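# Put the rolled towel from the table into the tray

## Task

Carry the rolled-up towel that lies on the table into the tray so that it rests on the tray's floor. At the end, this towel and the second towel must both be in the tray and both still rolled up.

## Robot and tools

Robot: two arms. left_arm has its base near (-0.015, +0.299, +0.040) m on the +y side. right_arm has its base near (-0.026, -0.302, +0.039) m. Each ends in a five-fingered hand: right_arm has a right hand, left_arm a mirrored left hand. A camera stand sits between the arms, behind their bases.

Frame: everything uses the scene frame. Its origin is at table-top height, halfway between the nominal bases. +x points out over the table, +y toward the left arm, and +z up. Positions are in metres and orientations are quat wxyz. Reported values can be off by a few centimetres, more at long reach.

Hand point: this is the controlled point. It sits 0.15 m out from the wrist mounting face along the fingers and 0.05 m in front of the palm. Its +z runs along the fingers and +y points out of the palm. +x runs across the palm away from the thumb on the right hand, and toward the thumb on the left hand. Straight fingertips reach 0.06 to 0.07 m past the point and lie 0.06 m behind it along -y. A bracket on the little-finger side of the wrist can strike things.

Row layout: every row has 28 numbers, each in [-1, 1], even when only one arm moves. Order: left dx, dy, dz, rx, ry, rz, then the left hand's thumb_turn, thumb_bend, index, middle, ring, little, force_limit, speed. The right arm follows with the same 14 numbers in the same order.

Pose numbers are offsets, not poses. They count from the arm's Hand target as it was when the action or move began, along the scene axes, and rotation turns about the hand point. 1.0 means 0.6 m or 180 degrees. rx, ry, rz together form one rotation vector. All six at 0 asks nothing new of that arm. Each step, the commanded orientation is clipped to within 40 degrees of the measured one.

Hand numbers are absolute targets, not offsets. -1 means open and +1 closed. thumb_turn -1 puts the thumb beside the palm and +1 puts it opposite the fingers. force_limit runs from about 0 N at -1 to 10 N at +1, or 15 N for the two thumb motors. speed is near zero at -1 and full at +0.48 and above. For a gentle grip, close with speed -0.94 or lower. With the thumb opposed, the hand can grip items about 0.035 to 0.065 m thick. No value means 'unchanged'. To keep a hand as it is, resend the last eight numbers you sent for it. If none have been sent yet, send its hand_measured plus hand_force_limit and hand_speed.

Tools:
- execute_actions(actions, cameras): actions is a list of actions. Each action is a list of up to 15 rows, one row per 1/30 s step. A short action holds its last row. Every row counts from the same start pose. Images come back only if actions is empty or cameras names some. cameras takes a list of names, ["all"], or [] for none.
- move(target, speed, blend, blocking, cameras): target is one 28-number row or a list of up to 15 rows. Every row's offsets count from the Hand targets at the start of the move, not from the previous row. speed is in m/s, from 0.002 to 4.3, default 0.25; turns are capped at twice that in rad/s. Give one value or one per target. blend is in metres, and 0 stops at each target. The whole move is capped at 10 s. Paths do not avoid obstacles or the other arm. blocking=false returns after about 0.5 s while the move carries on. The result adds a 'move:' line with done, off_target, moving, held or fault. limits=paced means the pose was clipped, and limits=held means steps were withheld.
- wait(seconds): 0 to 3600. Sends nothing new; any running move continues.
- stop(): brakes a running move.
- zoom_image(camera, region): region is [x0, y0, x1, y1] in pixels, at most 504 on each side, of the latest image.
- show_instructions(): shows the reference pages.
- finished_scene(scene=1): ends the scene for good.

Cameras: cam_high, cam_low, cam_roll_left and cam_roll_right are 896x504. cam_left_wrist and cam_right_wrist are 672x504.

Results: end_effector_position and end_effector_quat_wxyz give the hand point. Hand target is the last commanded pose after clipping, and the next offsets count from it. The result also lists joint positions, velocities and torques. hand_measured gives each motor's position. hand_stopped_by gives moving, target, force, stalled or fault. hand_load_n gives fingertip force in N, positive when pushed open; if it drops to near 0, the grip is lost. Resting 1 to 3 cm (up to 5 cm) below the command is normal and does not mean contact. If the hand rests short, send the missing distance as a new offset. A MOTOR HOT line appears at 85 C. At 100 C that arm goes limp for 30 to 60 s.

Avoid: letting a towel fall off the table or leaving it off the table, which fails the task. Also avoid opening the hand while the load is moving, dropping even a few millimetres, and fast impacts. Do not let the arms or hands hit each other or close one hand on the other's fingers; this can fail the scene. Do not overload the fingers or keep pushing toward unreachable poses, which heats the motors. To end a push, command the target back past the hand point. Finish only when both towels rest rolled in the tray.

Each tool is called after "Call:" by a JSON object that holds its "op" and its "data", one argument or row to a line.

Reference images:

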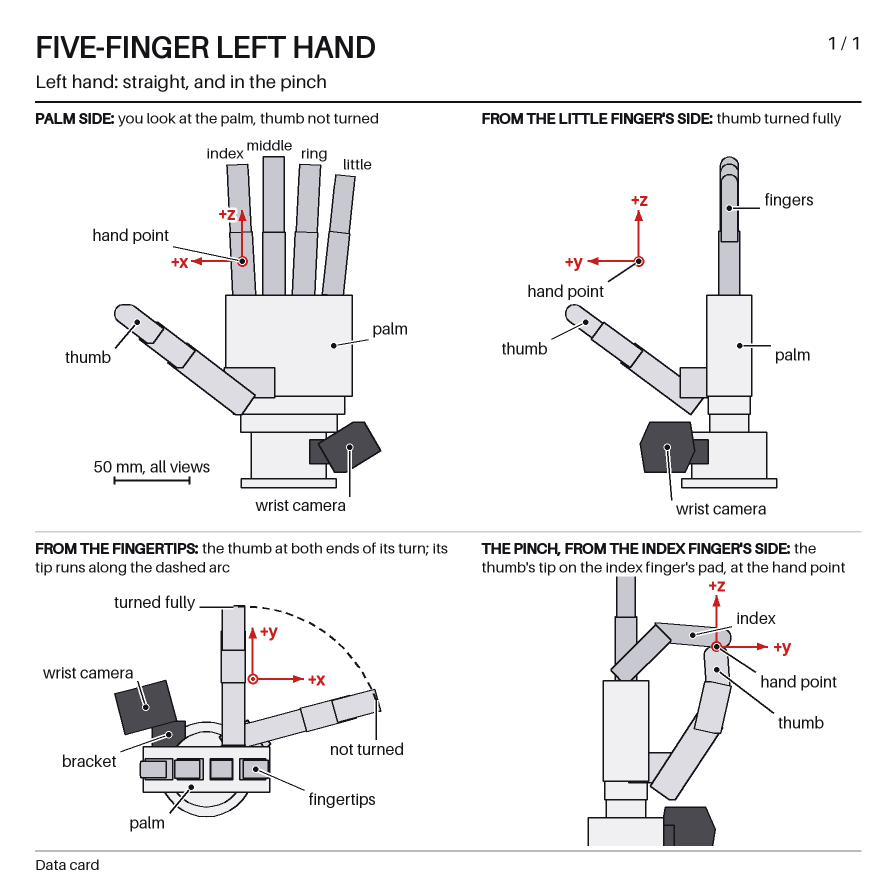

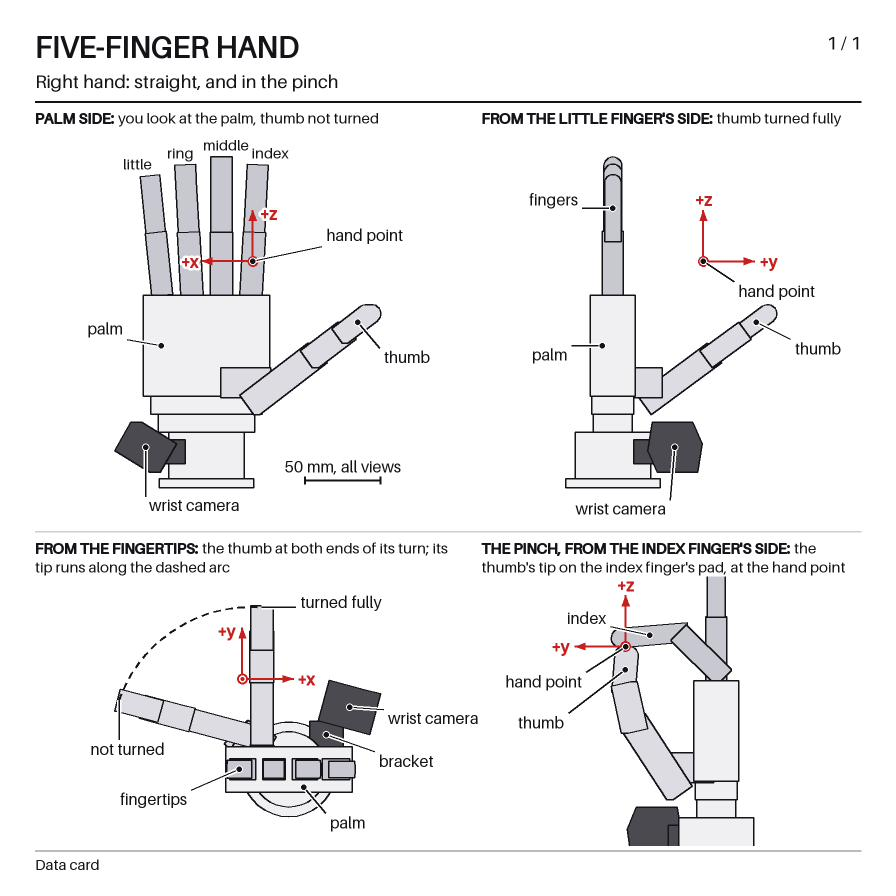

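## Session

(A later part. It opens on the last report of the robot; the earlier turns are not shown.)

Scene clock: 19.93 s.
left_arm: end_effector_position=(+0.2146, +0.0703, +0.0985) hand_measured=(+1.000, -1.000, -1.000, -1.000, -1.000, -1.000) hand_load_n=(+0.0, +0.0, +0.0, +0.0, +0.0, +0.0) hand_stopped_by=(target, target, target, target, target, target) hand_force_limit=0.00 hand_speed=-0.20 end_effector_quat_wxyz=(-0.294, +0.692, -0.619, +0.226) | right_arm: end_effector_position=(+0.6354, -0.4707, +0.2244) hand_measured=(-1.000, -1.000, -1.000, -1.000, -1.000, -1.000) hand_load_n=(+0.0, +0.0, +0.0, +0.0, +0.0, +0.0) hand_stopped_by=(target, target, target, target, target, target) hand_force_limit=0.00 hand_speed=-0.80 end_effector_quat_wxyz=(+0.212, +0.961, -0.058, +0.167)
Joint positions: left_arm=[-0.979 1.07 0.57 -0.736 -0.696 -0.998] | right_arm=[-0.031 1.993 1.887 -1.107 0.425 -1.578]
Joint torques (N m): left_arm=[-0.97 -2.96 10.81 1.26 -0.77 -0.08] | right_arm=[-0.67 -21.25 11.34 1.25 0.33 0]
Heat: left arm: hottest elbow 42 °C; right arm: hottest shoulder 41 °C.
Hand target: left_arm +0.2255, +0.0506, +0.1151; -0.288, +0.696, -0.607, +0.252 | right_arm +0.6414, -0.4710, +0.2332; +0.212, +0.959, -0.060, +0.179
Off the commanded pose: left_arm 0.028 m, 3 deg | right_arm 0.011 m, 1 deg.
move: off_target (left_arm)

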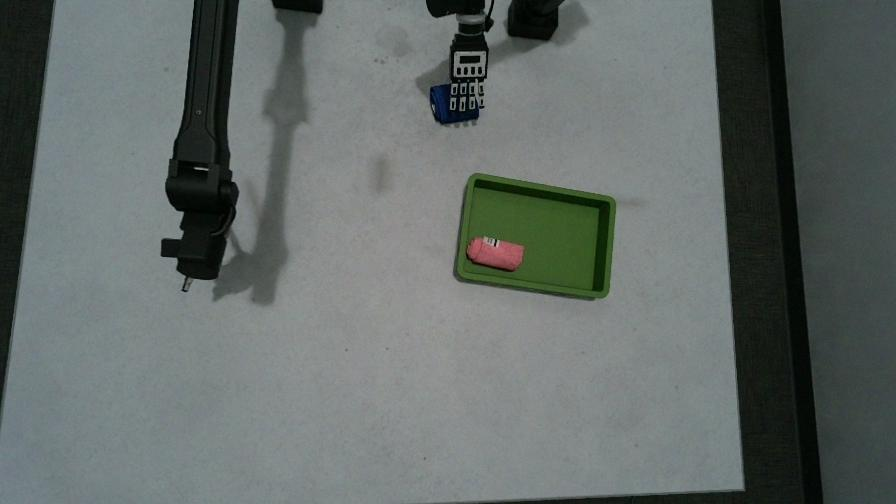

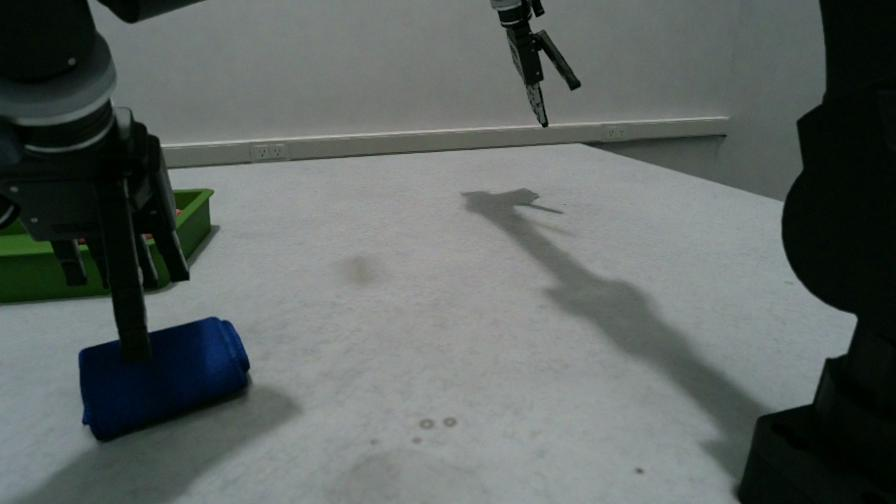

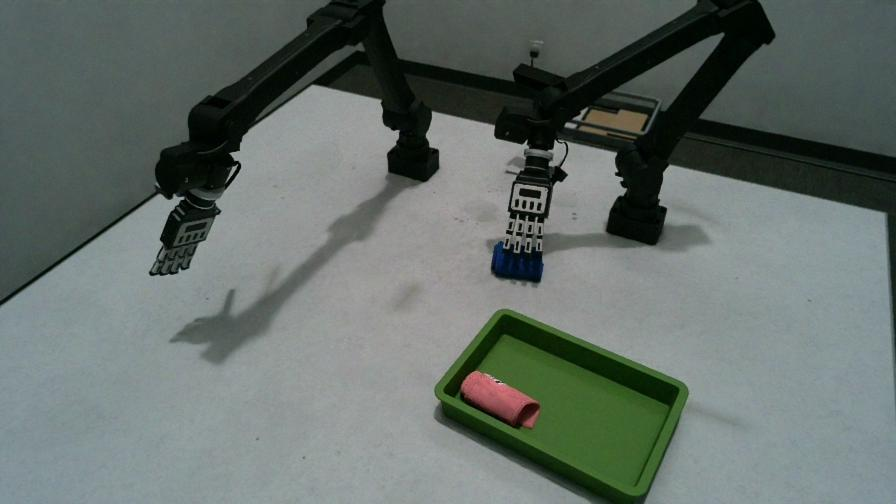

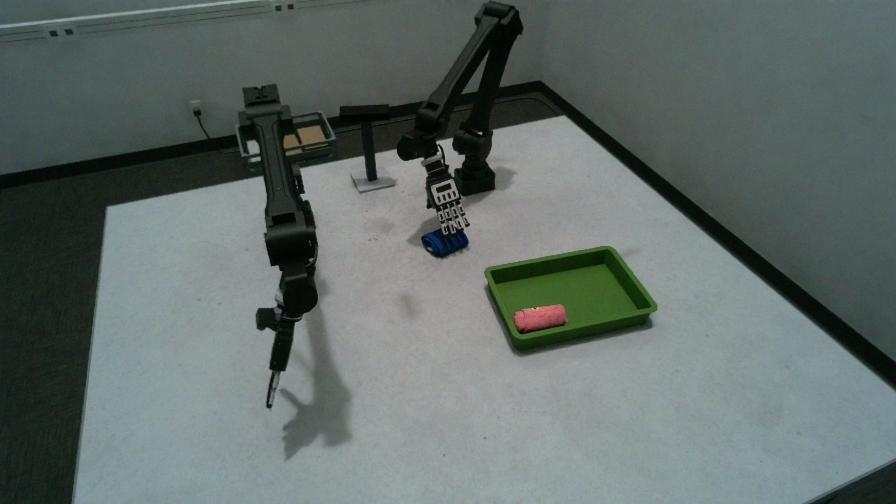

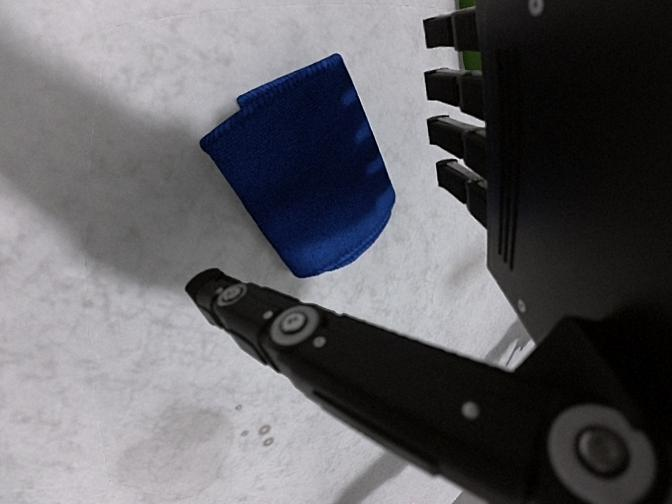

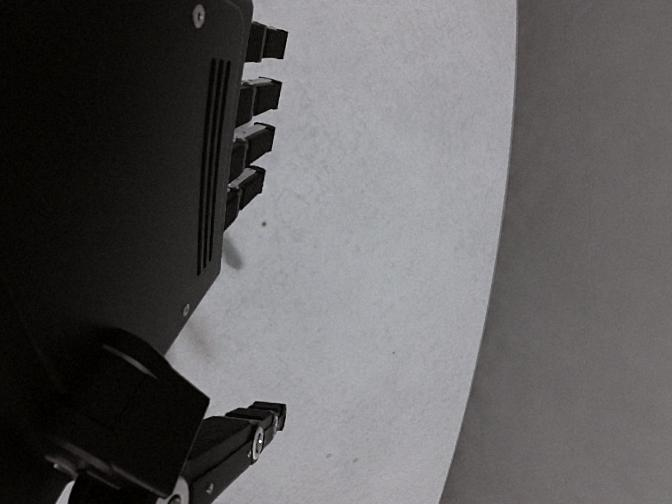

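Call:
{"op": "move", "data": {
  "target": [0.02,0,-0.05,0,0,0, 1,-1,-1,-1,-1,-1,0,-0.2, 0,0,0,0,0,0,-1,-1,-1,-1,-1,-1,0,-0.8],
  "speed": 0.1,
  "cameras": ["all"]
}}

Call:
{"op": "zoom_image", "data": {
  "camera": "cam_high",
  "region": [400, 40, 520, 140]
}}

Call:
{"op": "zoom_image", "data": {
  "camera": "cam_roll_left",
  "region": [460, 160, 600, 320]
}}

Call:
{"op": "zoom_image", "data": {
  "camera": "cam_roll_right",
  "region": [380, 140, 520, 280]
}}

Call:
{"op": "zoom_image", "data": {
  "camera": "cam_low",
  "region": [0, 100, 400, 504]
}}

Scene clock: 23.10 s.
left_arm: end_effector_position=(+0.2328, +0.0527, +0.0841) hand_measured=(+1.000, -1.000, -1.000, -1.000, -1.000, -1.000) hand_load_n=(+0.0, +0.0, +0.0, +0.0, +0.0, +0.0) hand_stopped_by=(target, target, target, target, target, target) hand_force_limit=0.00 hand_speed=-0.20 end_effector_quat_wxyz=(-0.288, +0.697, -0.608, +0.249) | right_arm: end_effector_position=(+0.6354, -0.4707, +0.2244) hand_measured=(-1.000, -1.000, -1.000, -1.000, -1.000, -1.000) hand_load_n=(+0.0, +0.0, +0.0, +0.0, +0.0, +0.0) hand_stopped_by=(target, target, target, target, target, target) hand_force_limit=0.00 hand_speed=-0.80 end_effector_quat_wxyz=(+0.212, +0.961, -0.058, +0.167)
Joint positions: left_arm=[-0.959 1.145 0.561 -0.588 -0.691 -0.98] | right_arm=[-0.031 1.993 1.887 -1.107 0.425 -1.578]
Joint torques (N m): left_arm=[0.5 -3.72 7.57 1.35 -0.43 0.11] | right_arm=[-0.56 -20.78 11.21 1.21 0.34 0]
Heat: left arm: hottest elbow 43 °C; right arm: hottest shoulder 41 °C.
Hand target: left_arm +0.2375, +0.0507, +0.0850; -0.288, +0.696, -0.607, +0.252 | right_arm +0.6414, -0.4710, +0.2332; +0.212, +0.959, -0.060, +0.179
Off the commanded pose: left_arm 0.005 m, 0 deg | right_arm 0.011 m, 1 deg.
move: done

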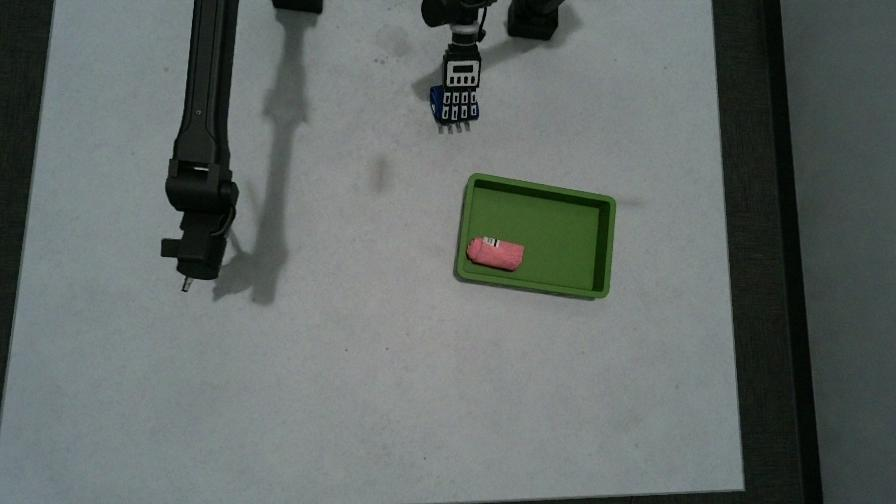

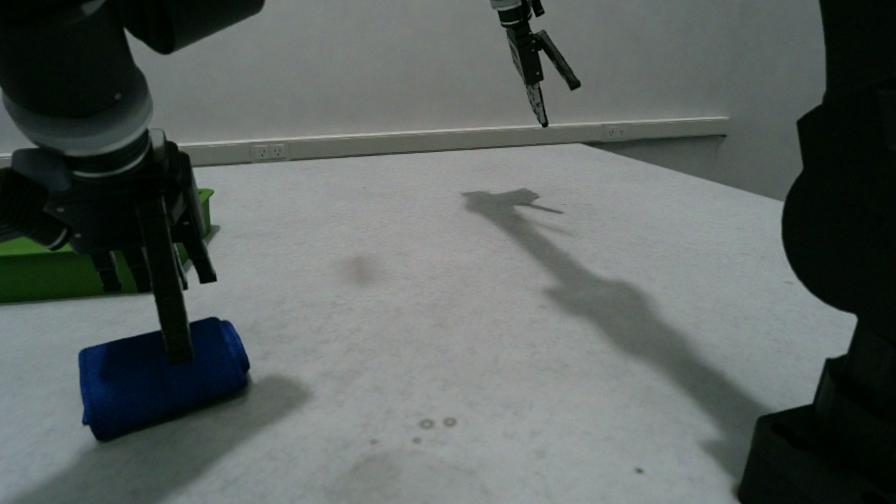

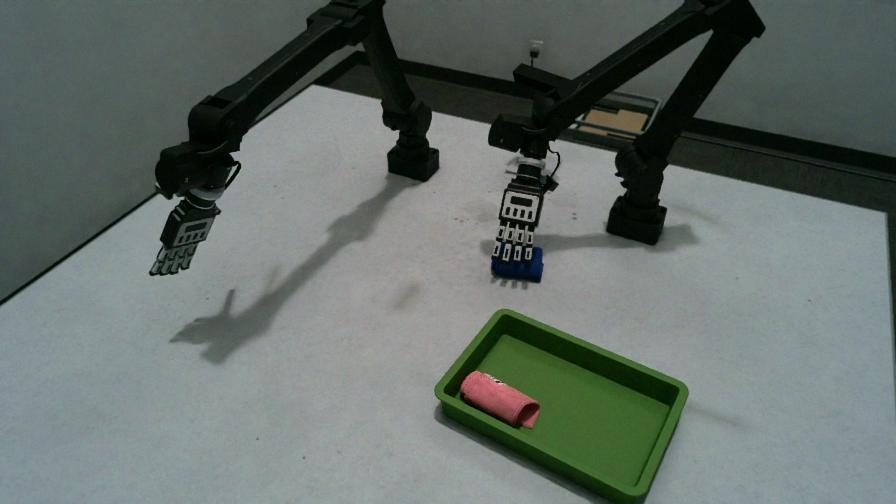

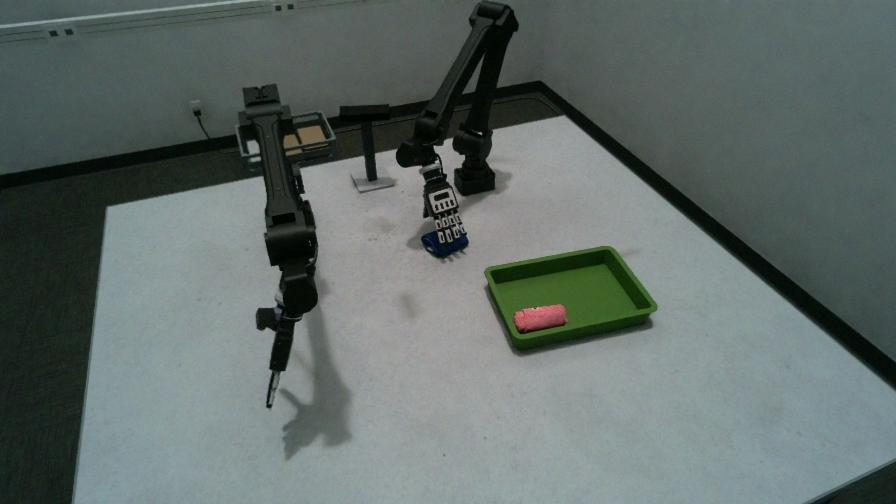

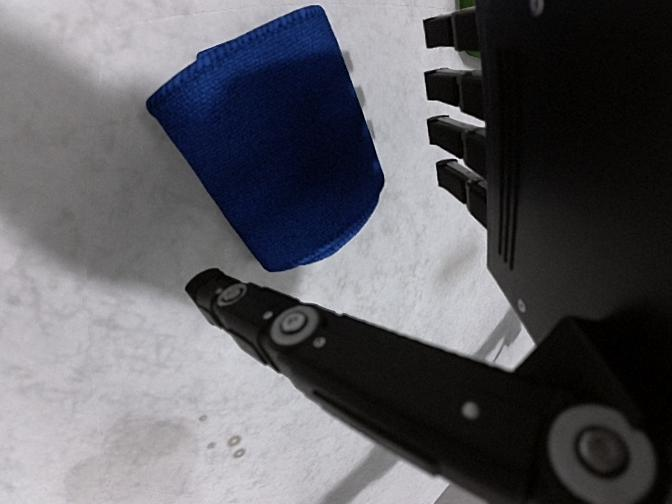

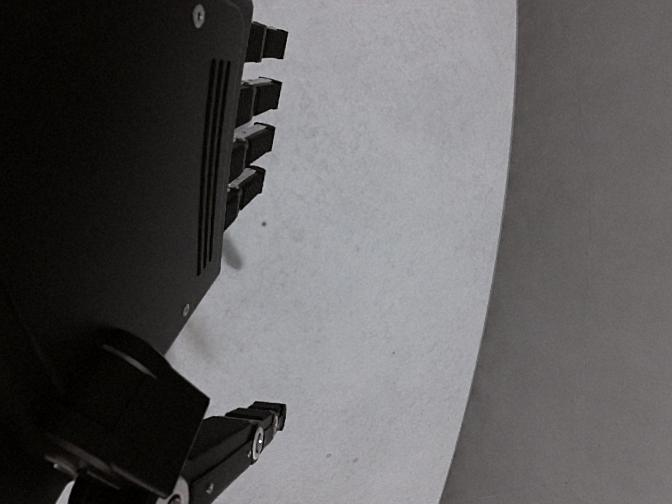

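Scaled by 4.200 from the camera's image (finer frame: 1280x720).

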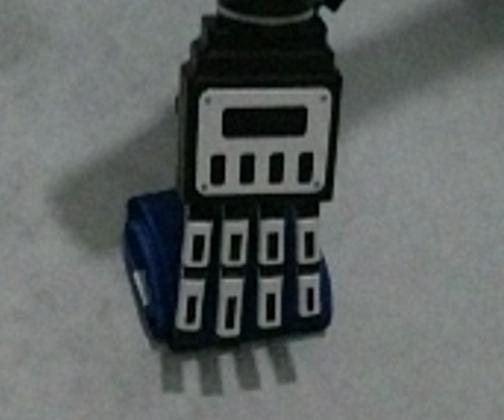

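Scaled by 3.150 from the camera's image (finer frame: 1280x720).

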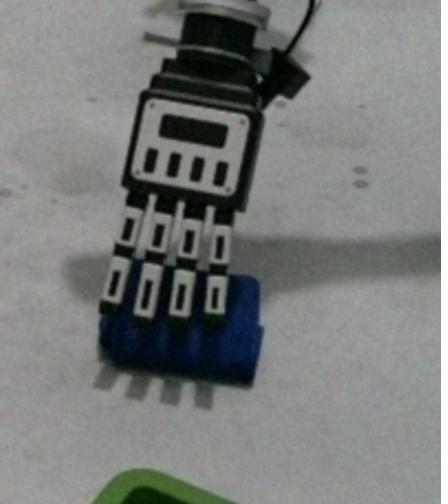

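Scaled by 3.600 from the camera's image (finer frame: 1280x720).

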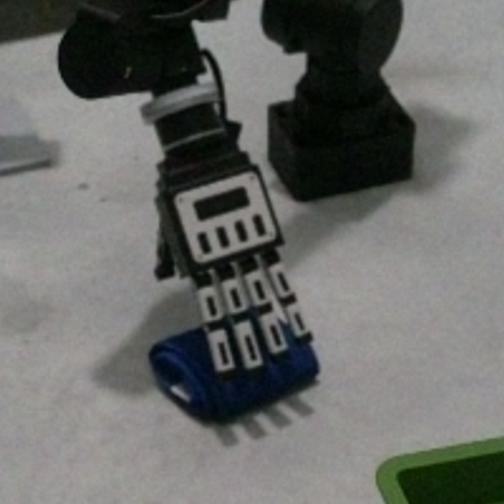

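Scaled by 1.248 from the camera's image (finer frame: 1280x720).

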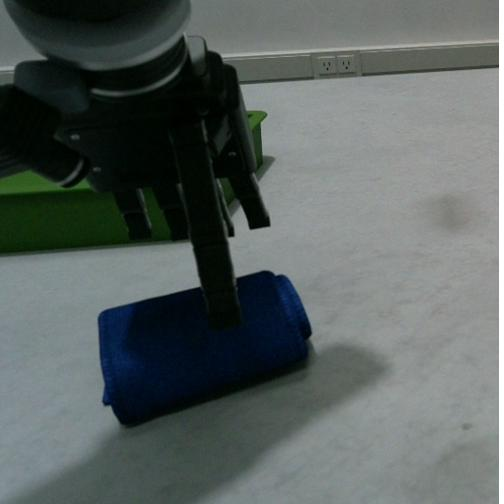

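Call:
{"op": "move", "data": {
  "target": [-0.003,0.03,-0.05,0,0,0, 1,-1,-1,-1,-1,-1,0,-0.2, 0,0,0,0,0,0,-1,-1,-1,-1,-1,-1,0,-0.8],
  "speed": 0.08,
  "cameras": ["all"]
}}

Call:
{"op": "zoom_image", "data": {
  "camera": "cam_high",
  "region": [400, 40, 520, 140]
}}

Call:
{"op": "zoom_image", "data": {
  "camera": "cam_roll_left",
  "region": [460, 160, 600, 320]
}}

Call:
{"op": "zoom_image", "data": {
  "camera": "cam_roll_right",
  "region": [380, 140, 520, 280]
}}

Call:
{"op": "zoom_image", "data": {
  "camera": "cam_low",
  "region": [0, 100, 400, 504]
}}

Scene clock: 25.80 s.
left_arm: end_effector_position=(+0.2310, +0.0701, +0.0549) hand_measured=(+1.000, -1.000, -1.000, -1.000, -1.000, -1.000) hand_load_n=(-0.5, +0.0, +0.0, +0.0, +0.0, +0.0) hand_stopped_by=(target, target, target, target, target, target) hand_force_limit=0.00 hand_speed=-0.20 end_effector_quat_wxyz=(-0.288, +0.697, -0.608, +0.250) | right_arm: end_effector_position=(+0.6354, -0.4707, +0.2244) hand_measured=(-1.000, -1.000, -1.000, -1.000, -1.000, -1.000) hand_load_n=(+0.0, +0.0, +0.0, +0.0, +0.0, +0.0) hand_stopped_by=(target, target, target, target, target, target) hand_force_limit=0.00 hand_speed=-0.80 end_effector_quat_wxyz=(+0.212, +0.961, -0.058, +0.167)
Joint positions: left_arm=[-0.927 1.159 0.473 -0.459 -0.678 -0.942] | right_arm=[-0.031 1.993 1.887 -1.107 0.425 -1.578]
Joint torques (N m): left_arm=[0.03 -2.96 7.13 1.47 -0.39 0.16] | right_arm=[-0.5 -20.66 11.26 1.25 0.34 0]
Heat: left arm: hottest elbow 42 °C; right arm: hottest shoulder 41 °C.
Hand target: left_arm +0.2356, +0.0685, +0.0551; -0.288, +0.696, -0.608, +0.252 | right_arm +0.6414, -0.4710, +0.2332; +0.212, +0.959, -0.060, +0.179
Off the commanded pose: left_arm 0.005 m, 0 deg | right_arm 0.011 m, 1 deg.
move: done

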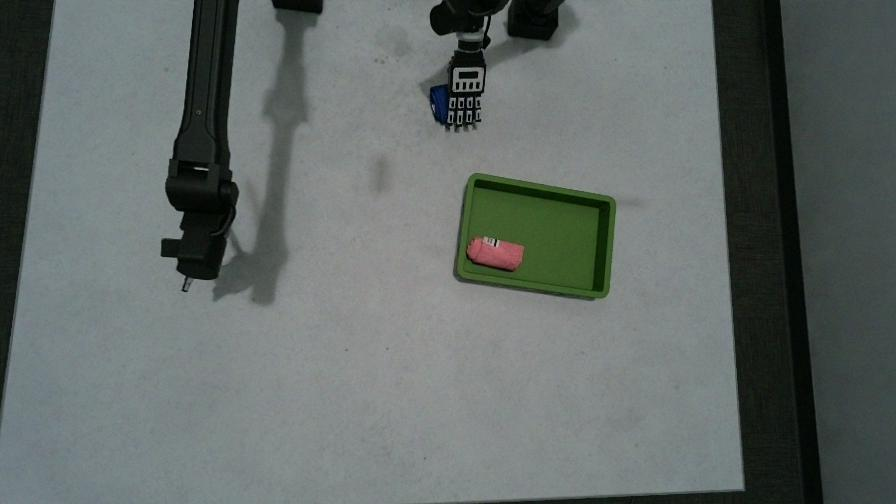

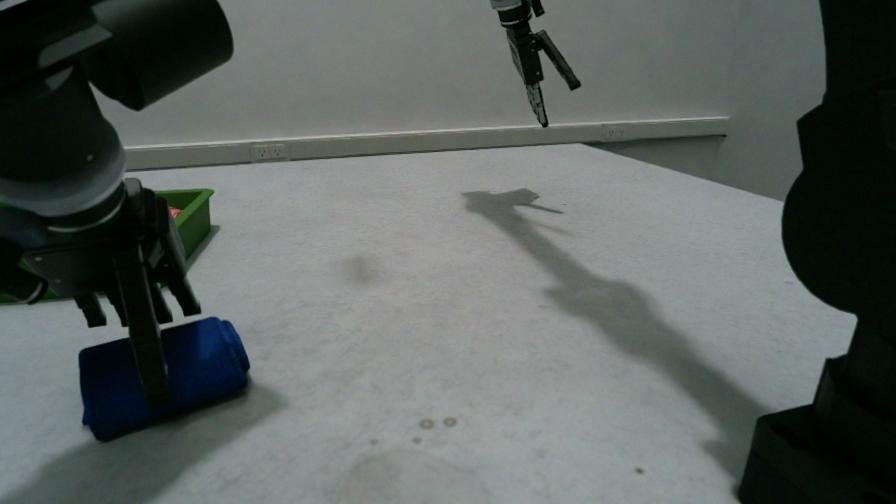

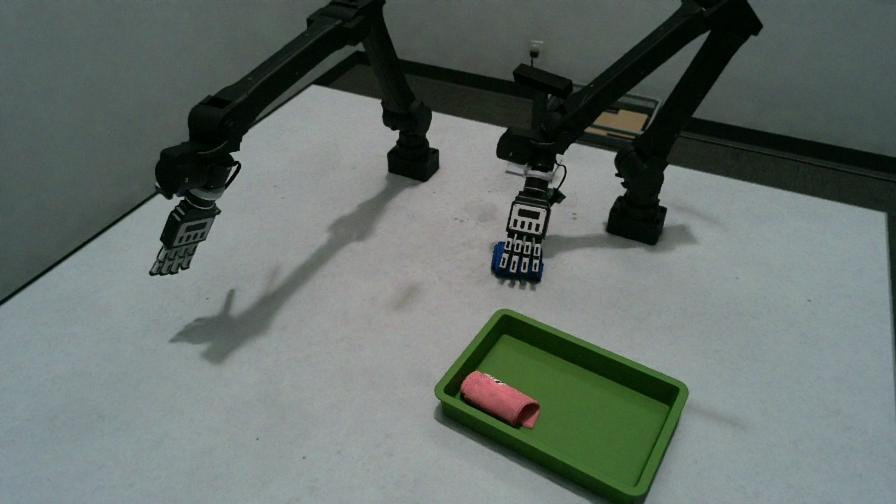

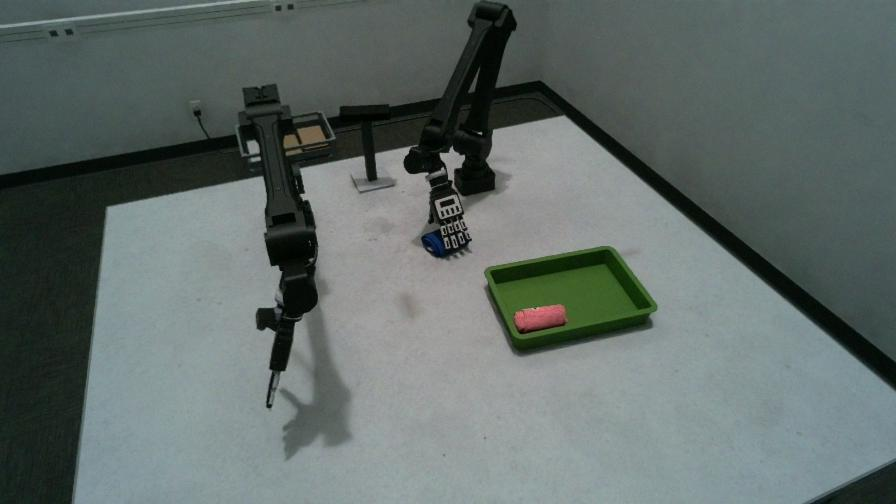

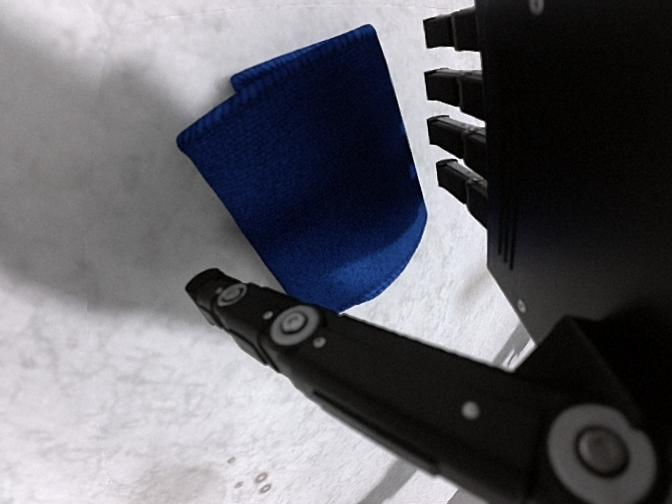

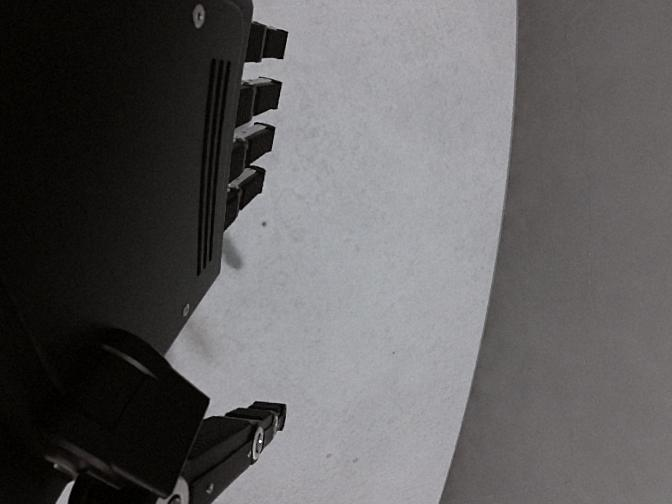

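Scaled by 4.200 from the camera's image (finer frame: 1280x720).

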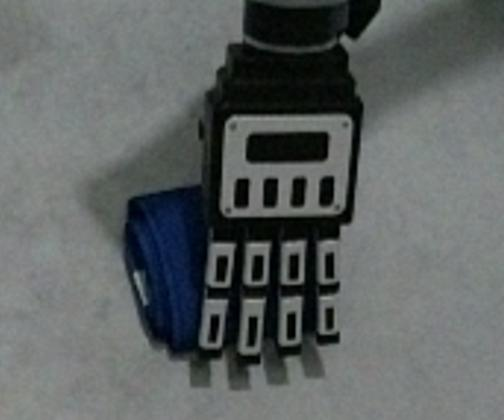

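Scaled by 3.150 from the camera's image (finer frame: 1280x720).

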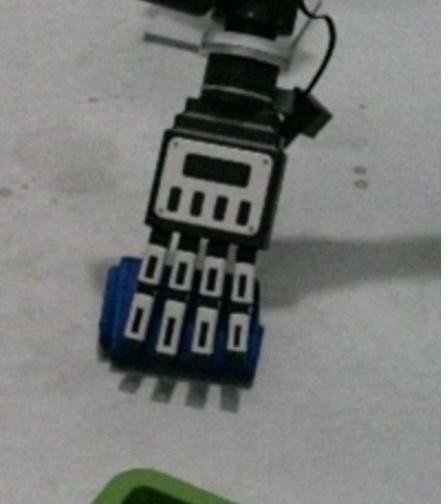

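Scaled by 3.600 from the camera's image (finer frame: 1280x720).

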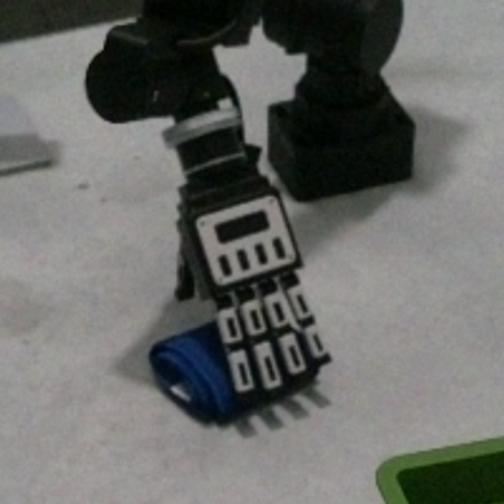

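Scaled by 1.248 from the camera's image (finer frame: 1280x720).

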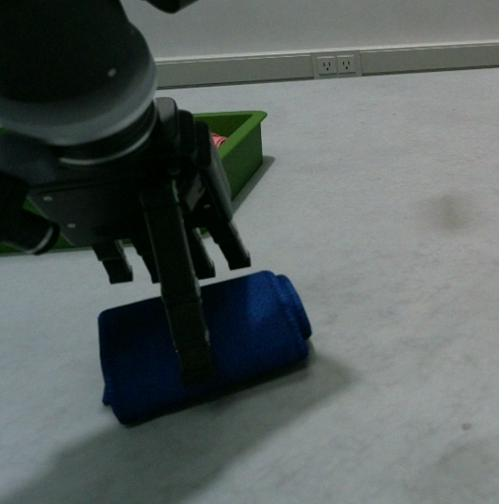

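Call:
{"op": "move", "data": {
  "target": [0,-0.007,-0.043,0,0,0, 1,-1,-1,-1,-1,-1,0,-0.2, 0,0,0,0,0,0,-1,-1,-1,-1,-1,-1,0,-0.8],
  "speed": 0.06,
  "cameras": ["cam_high","cam_low","cam_roll_right","cam_left_wrist"]
}}

Call:
{"op": "zoom_image", "data": {
  "camera": "cam_high",
  "region": [400, 40, 520, 140]
}}

Call:
{"op": "zoom_image", "data": {
  "camera": "cam_roll_right",
  "region": [380, 140, 520, 280]
}}

Call:
{"op": "zoom_image", "data": {
  "camera": "cam_low",
  "region": [0, 100, 400, 504]
}}

Scene clock: 27.13 s.
left_arm: end_effector_position=(+0.2327, +0.0677, +0.0289) hand_measured=(+1.000, -1.000, -1.000, -1.000, -1.000, -1.000) hand_load_n=(-0.5, +0.0, +0.0, +0.0, +0.0, +0.0) hand_stopped_by=(target, target, target, target, target, target) hand_force_limit=0.00 hand_speed=-0.20 end_effector_quat_wxyz=(-0.289, +0.696, -0.609, +0.247) | right_arm: end_effector_position=(+0.6354, -0.4707, +0.2244) hand_measured=(-1.000, -1.000, -1.000, -1.000, -1.000, -1.000) hand_load_n=(+0.0, +0.0, +0.0, +0.0, +0.0, +0.0) hand_stopped_by=(target, target, target, target, target, target) hand_force_limit=0.00 hand_speed=-0.80 end_effector_quat_wxyz=(+0.212, +0.961, -0.058, +0.167)
Joint positions: left_arm=[-0.927 1.249 0.45 -0.353 -0.678 -0.942] | right_arm=[-0.031 1.993 1.887 -1.107 0.425 -1.578]
Joint torques (N m): left_arm=[-0.32 -3.72 6.34 1.39 -0.54 0.06] | right_arm=[-0.73 -20.89 11.26 1.11 0.34 0.01]
Heat: left arm: hottest elbow 42 °C; right arm: hottest shoulder 41 °C.
Hand target: left_arm +0.2356, +0.0644, +0.0292; -0.288, +0.696, -0.608, +0.252 | right_arm +0.6414, -0.4710, +0.2332; +0.212, +0.959, -0.060, +0.179
Off the commanded pose: left_arm 0.004 m, 1 deg | right_arm 0.011 m, 1 deg.
move: done

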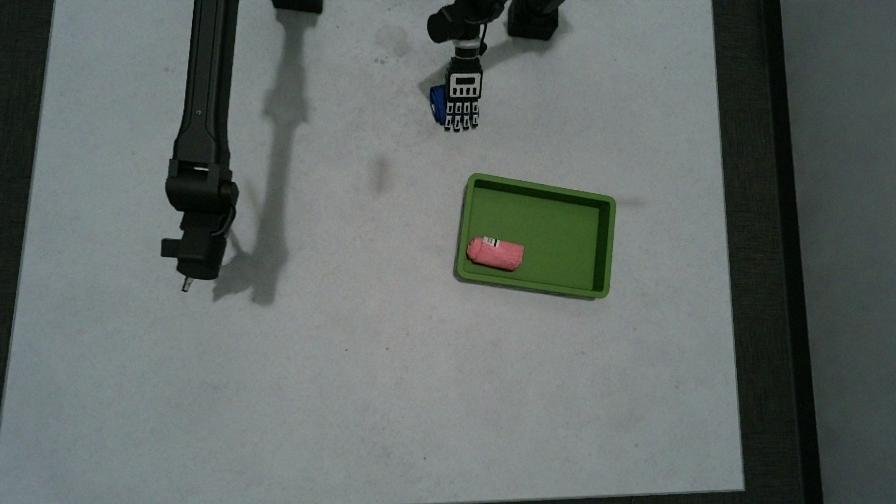

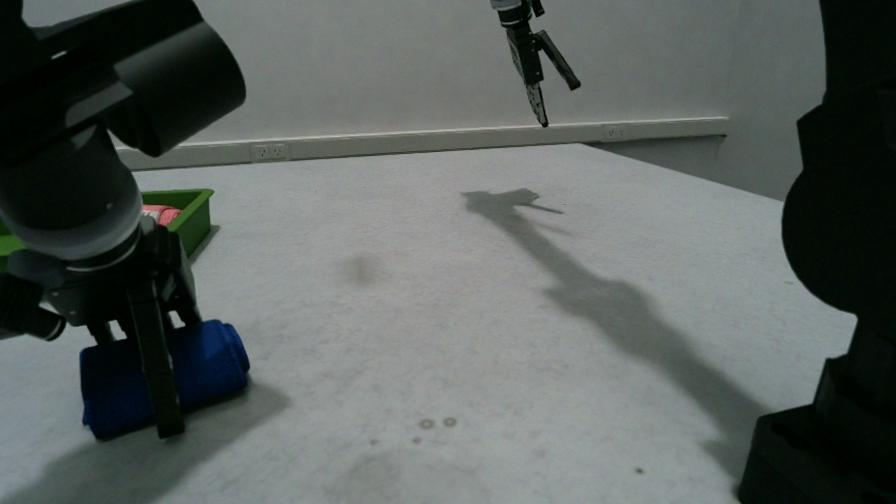

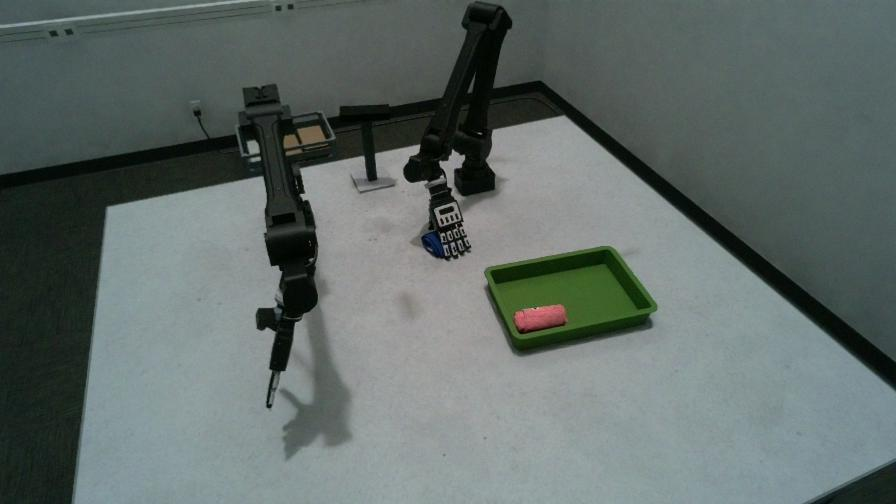

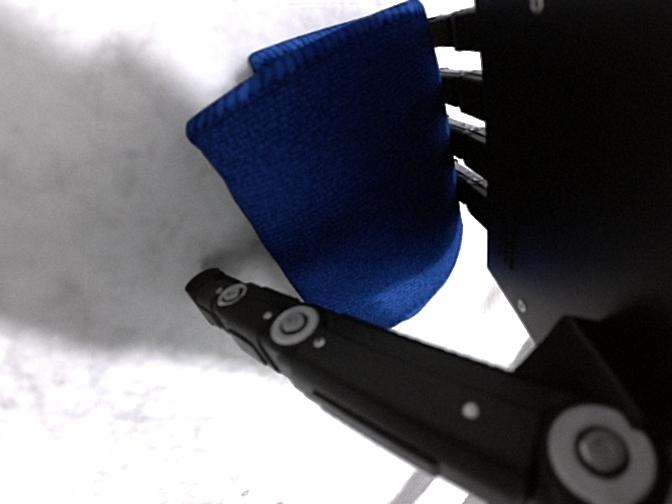

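Scaled by 4.200 from the camera's image (finer frame: 1280x720).

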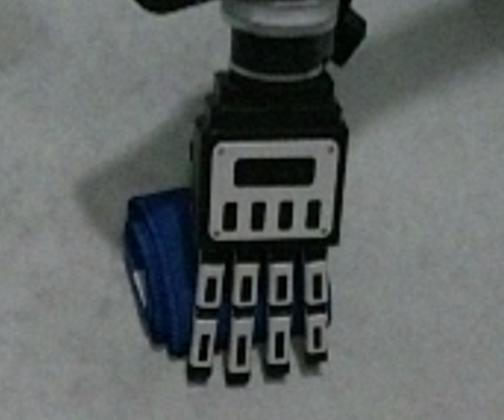

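Scaled by 3.600 from the camera's image (finer frame: 1280x720).

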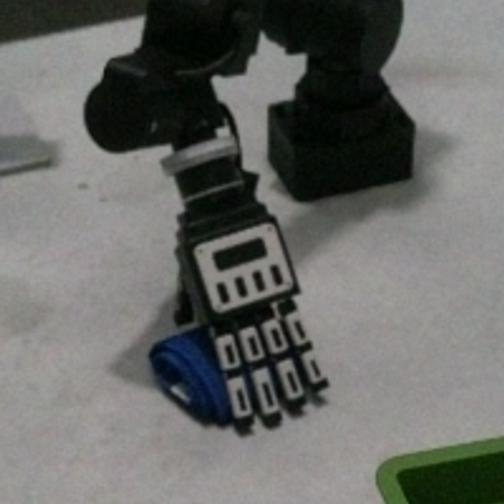

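Scaled by 1.248 from the camera's image (finer frame: 1280x720).

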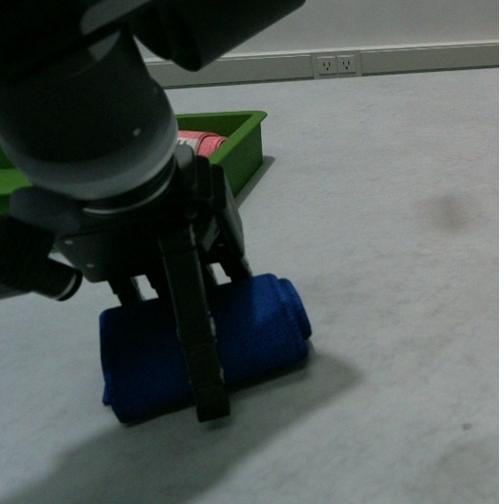

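Call:
{"op": "move", "data": {
  "target": [0,0,0,0,0,0, 1,-0.6,-0.5,-0.5,-0.5,-0.5,-0.4,-0.88, 0,0,0,0,0,0,-1,-1,-1,-1,-1,-1,0,-0.8],
  "cameras": ["cam_high","cam_low","cam_left_wrist"]
}}

Call:
{"op": "zoom_image", "data": {
  "camera": "cam_high",
  "region": [400, 40, 520, 140]
}}

Call:
{"op": "zoom_image", "data": {
  "camera": "cam_low",
  "region": [0, 100, 400, 504]
}}

Scene clock: 30.27 s.
left_arm: end_effector_position=(+0.2392, +0.0660, +0.0329) hand_measured=(+1.000, -0.600, -0.500, -0.802, -0.500, -0.500) hand_load_n=(+0.0, +0.0, +1.5, +0.0, +2.5, +0.0) hand_stopped_by=(target, target, target, force, target, target) hand_force_limit=-0.40 hand_speed=-0.88 end_effector_quat_wxyz=(-0.296, +0.696, -0.601, +0.258) | right_arm: end_effector_position=(+0.6354, -0.4707, +0.2244) hand_measured=(-1.000, -1.000, -1.000, -1.000, -1.000, -1.000) hand_load_n=(+0.0, +0.0, +0.0, +0.0, +0.0, +0.0) hand_stopped_by=(target, target, target, target, target, target) hand_force_limit=0.00 hand_speed=-0.80 end_effector_quat_wxyz=(+0.212, +0.961, -0.058, +0.167)
Joint positions: left_arm=[-0.927 1.248 0.45 -0.33 -0.7 -0.942] | right_arm=[-0.031 1.993 1.887 -1.107 0.425 -1.578]
Joint torques (N m): left_arm=[-0.62 -3.43 6.34 0.62 0.26 0.02] | right_arm=[-0.67 -20.84 11.29 1.26 0.31 0]
Heat: left arm: hottest elbow 42 °C; right arm: hottest shoulder 41 °C.
Hand target: left_arm +0.2356, +0.0644, +0.0292; -0.288, +0.696, -0.608, +0.252 | right_arm +0.6414, -0.4710, +0.2332; +0.212, +0.959, -0.060, +0.179
Off the commanded pose: left_arm 0.005 m, 1 deg | right_arm 0.011 m, 1 deg.
move: done

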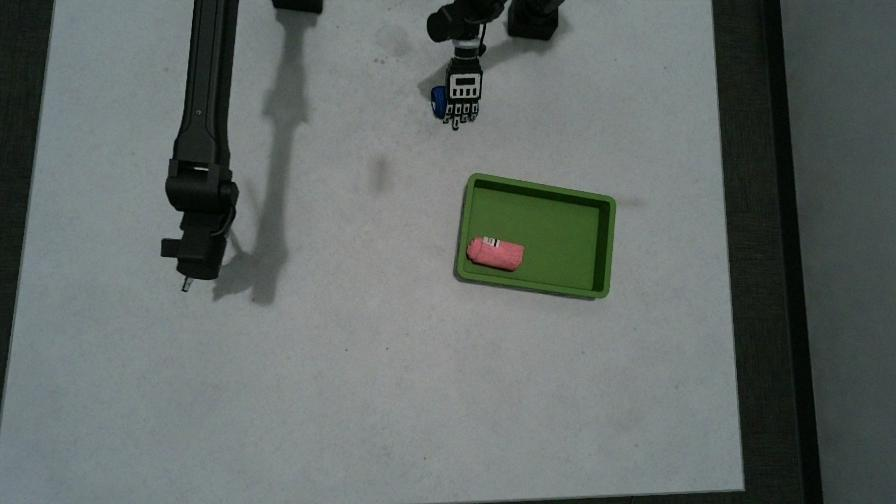

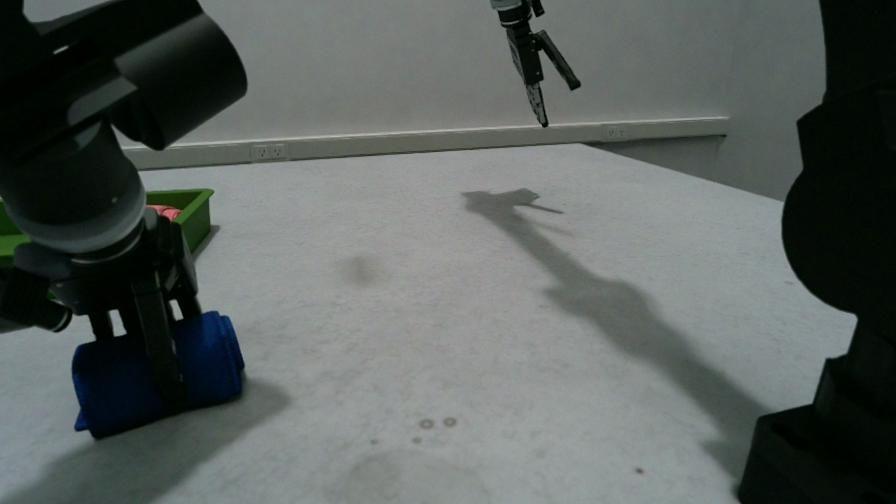

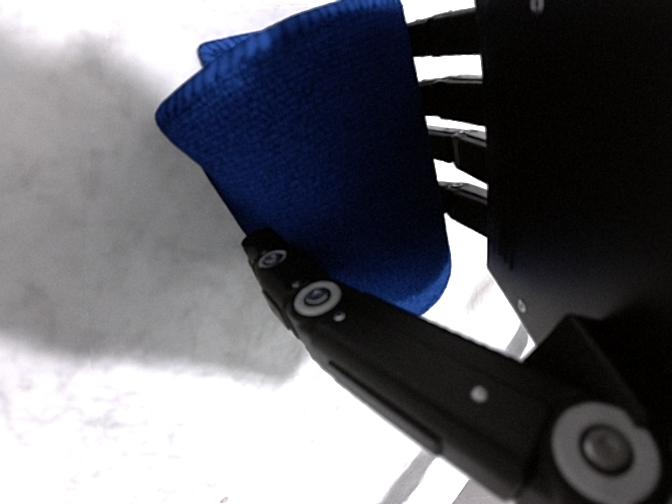

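Scaled by 4.200 from the camera's image (finer frame: 1280x720).

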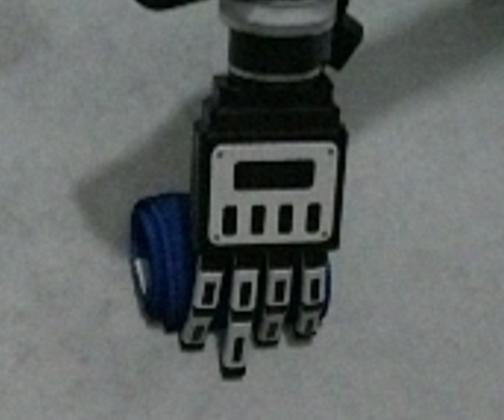

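Scaled by 1.248 from the camera's image (finer frame: 1280x720).

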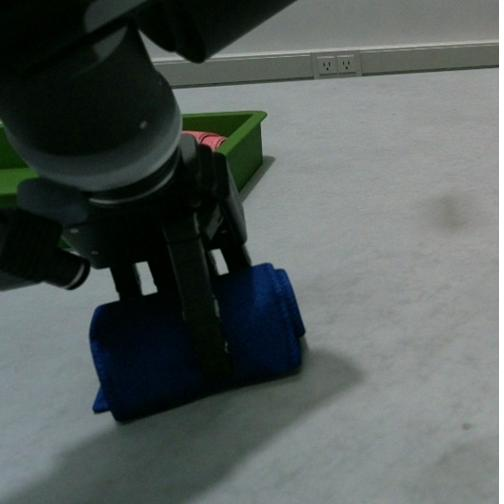

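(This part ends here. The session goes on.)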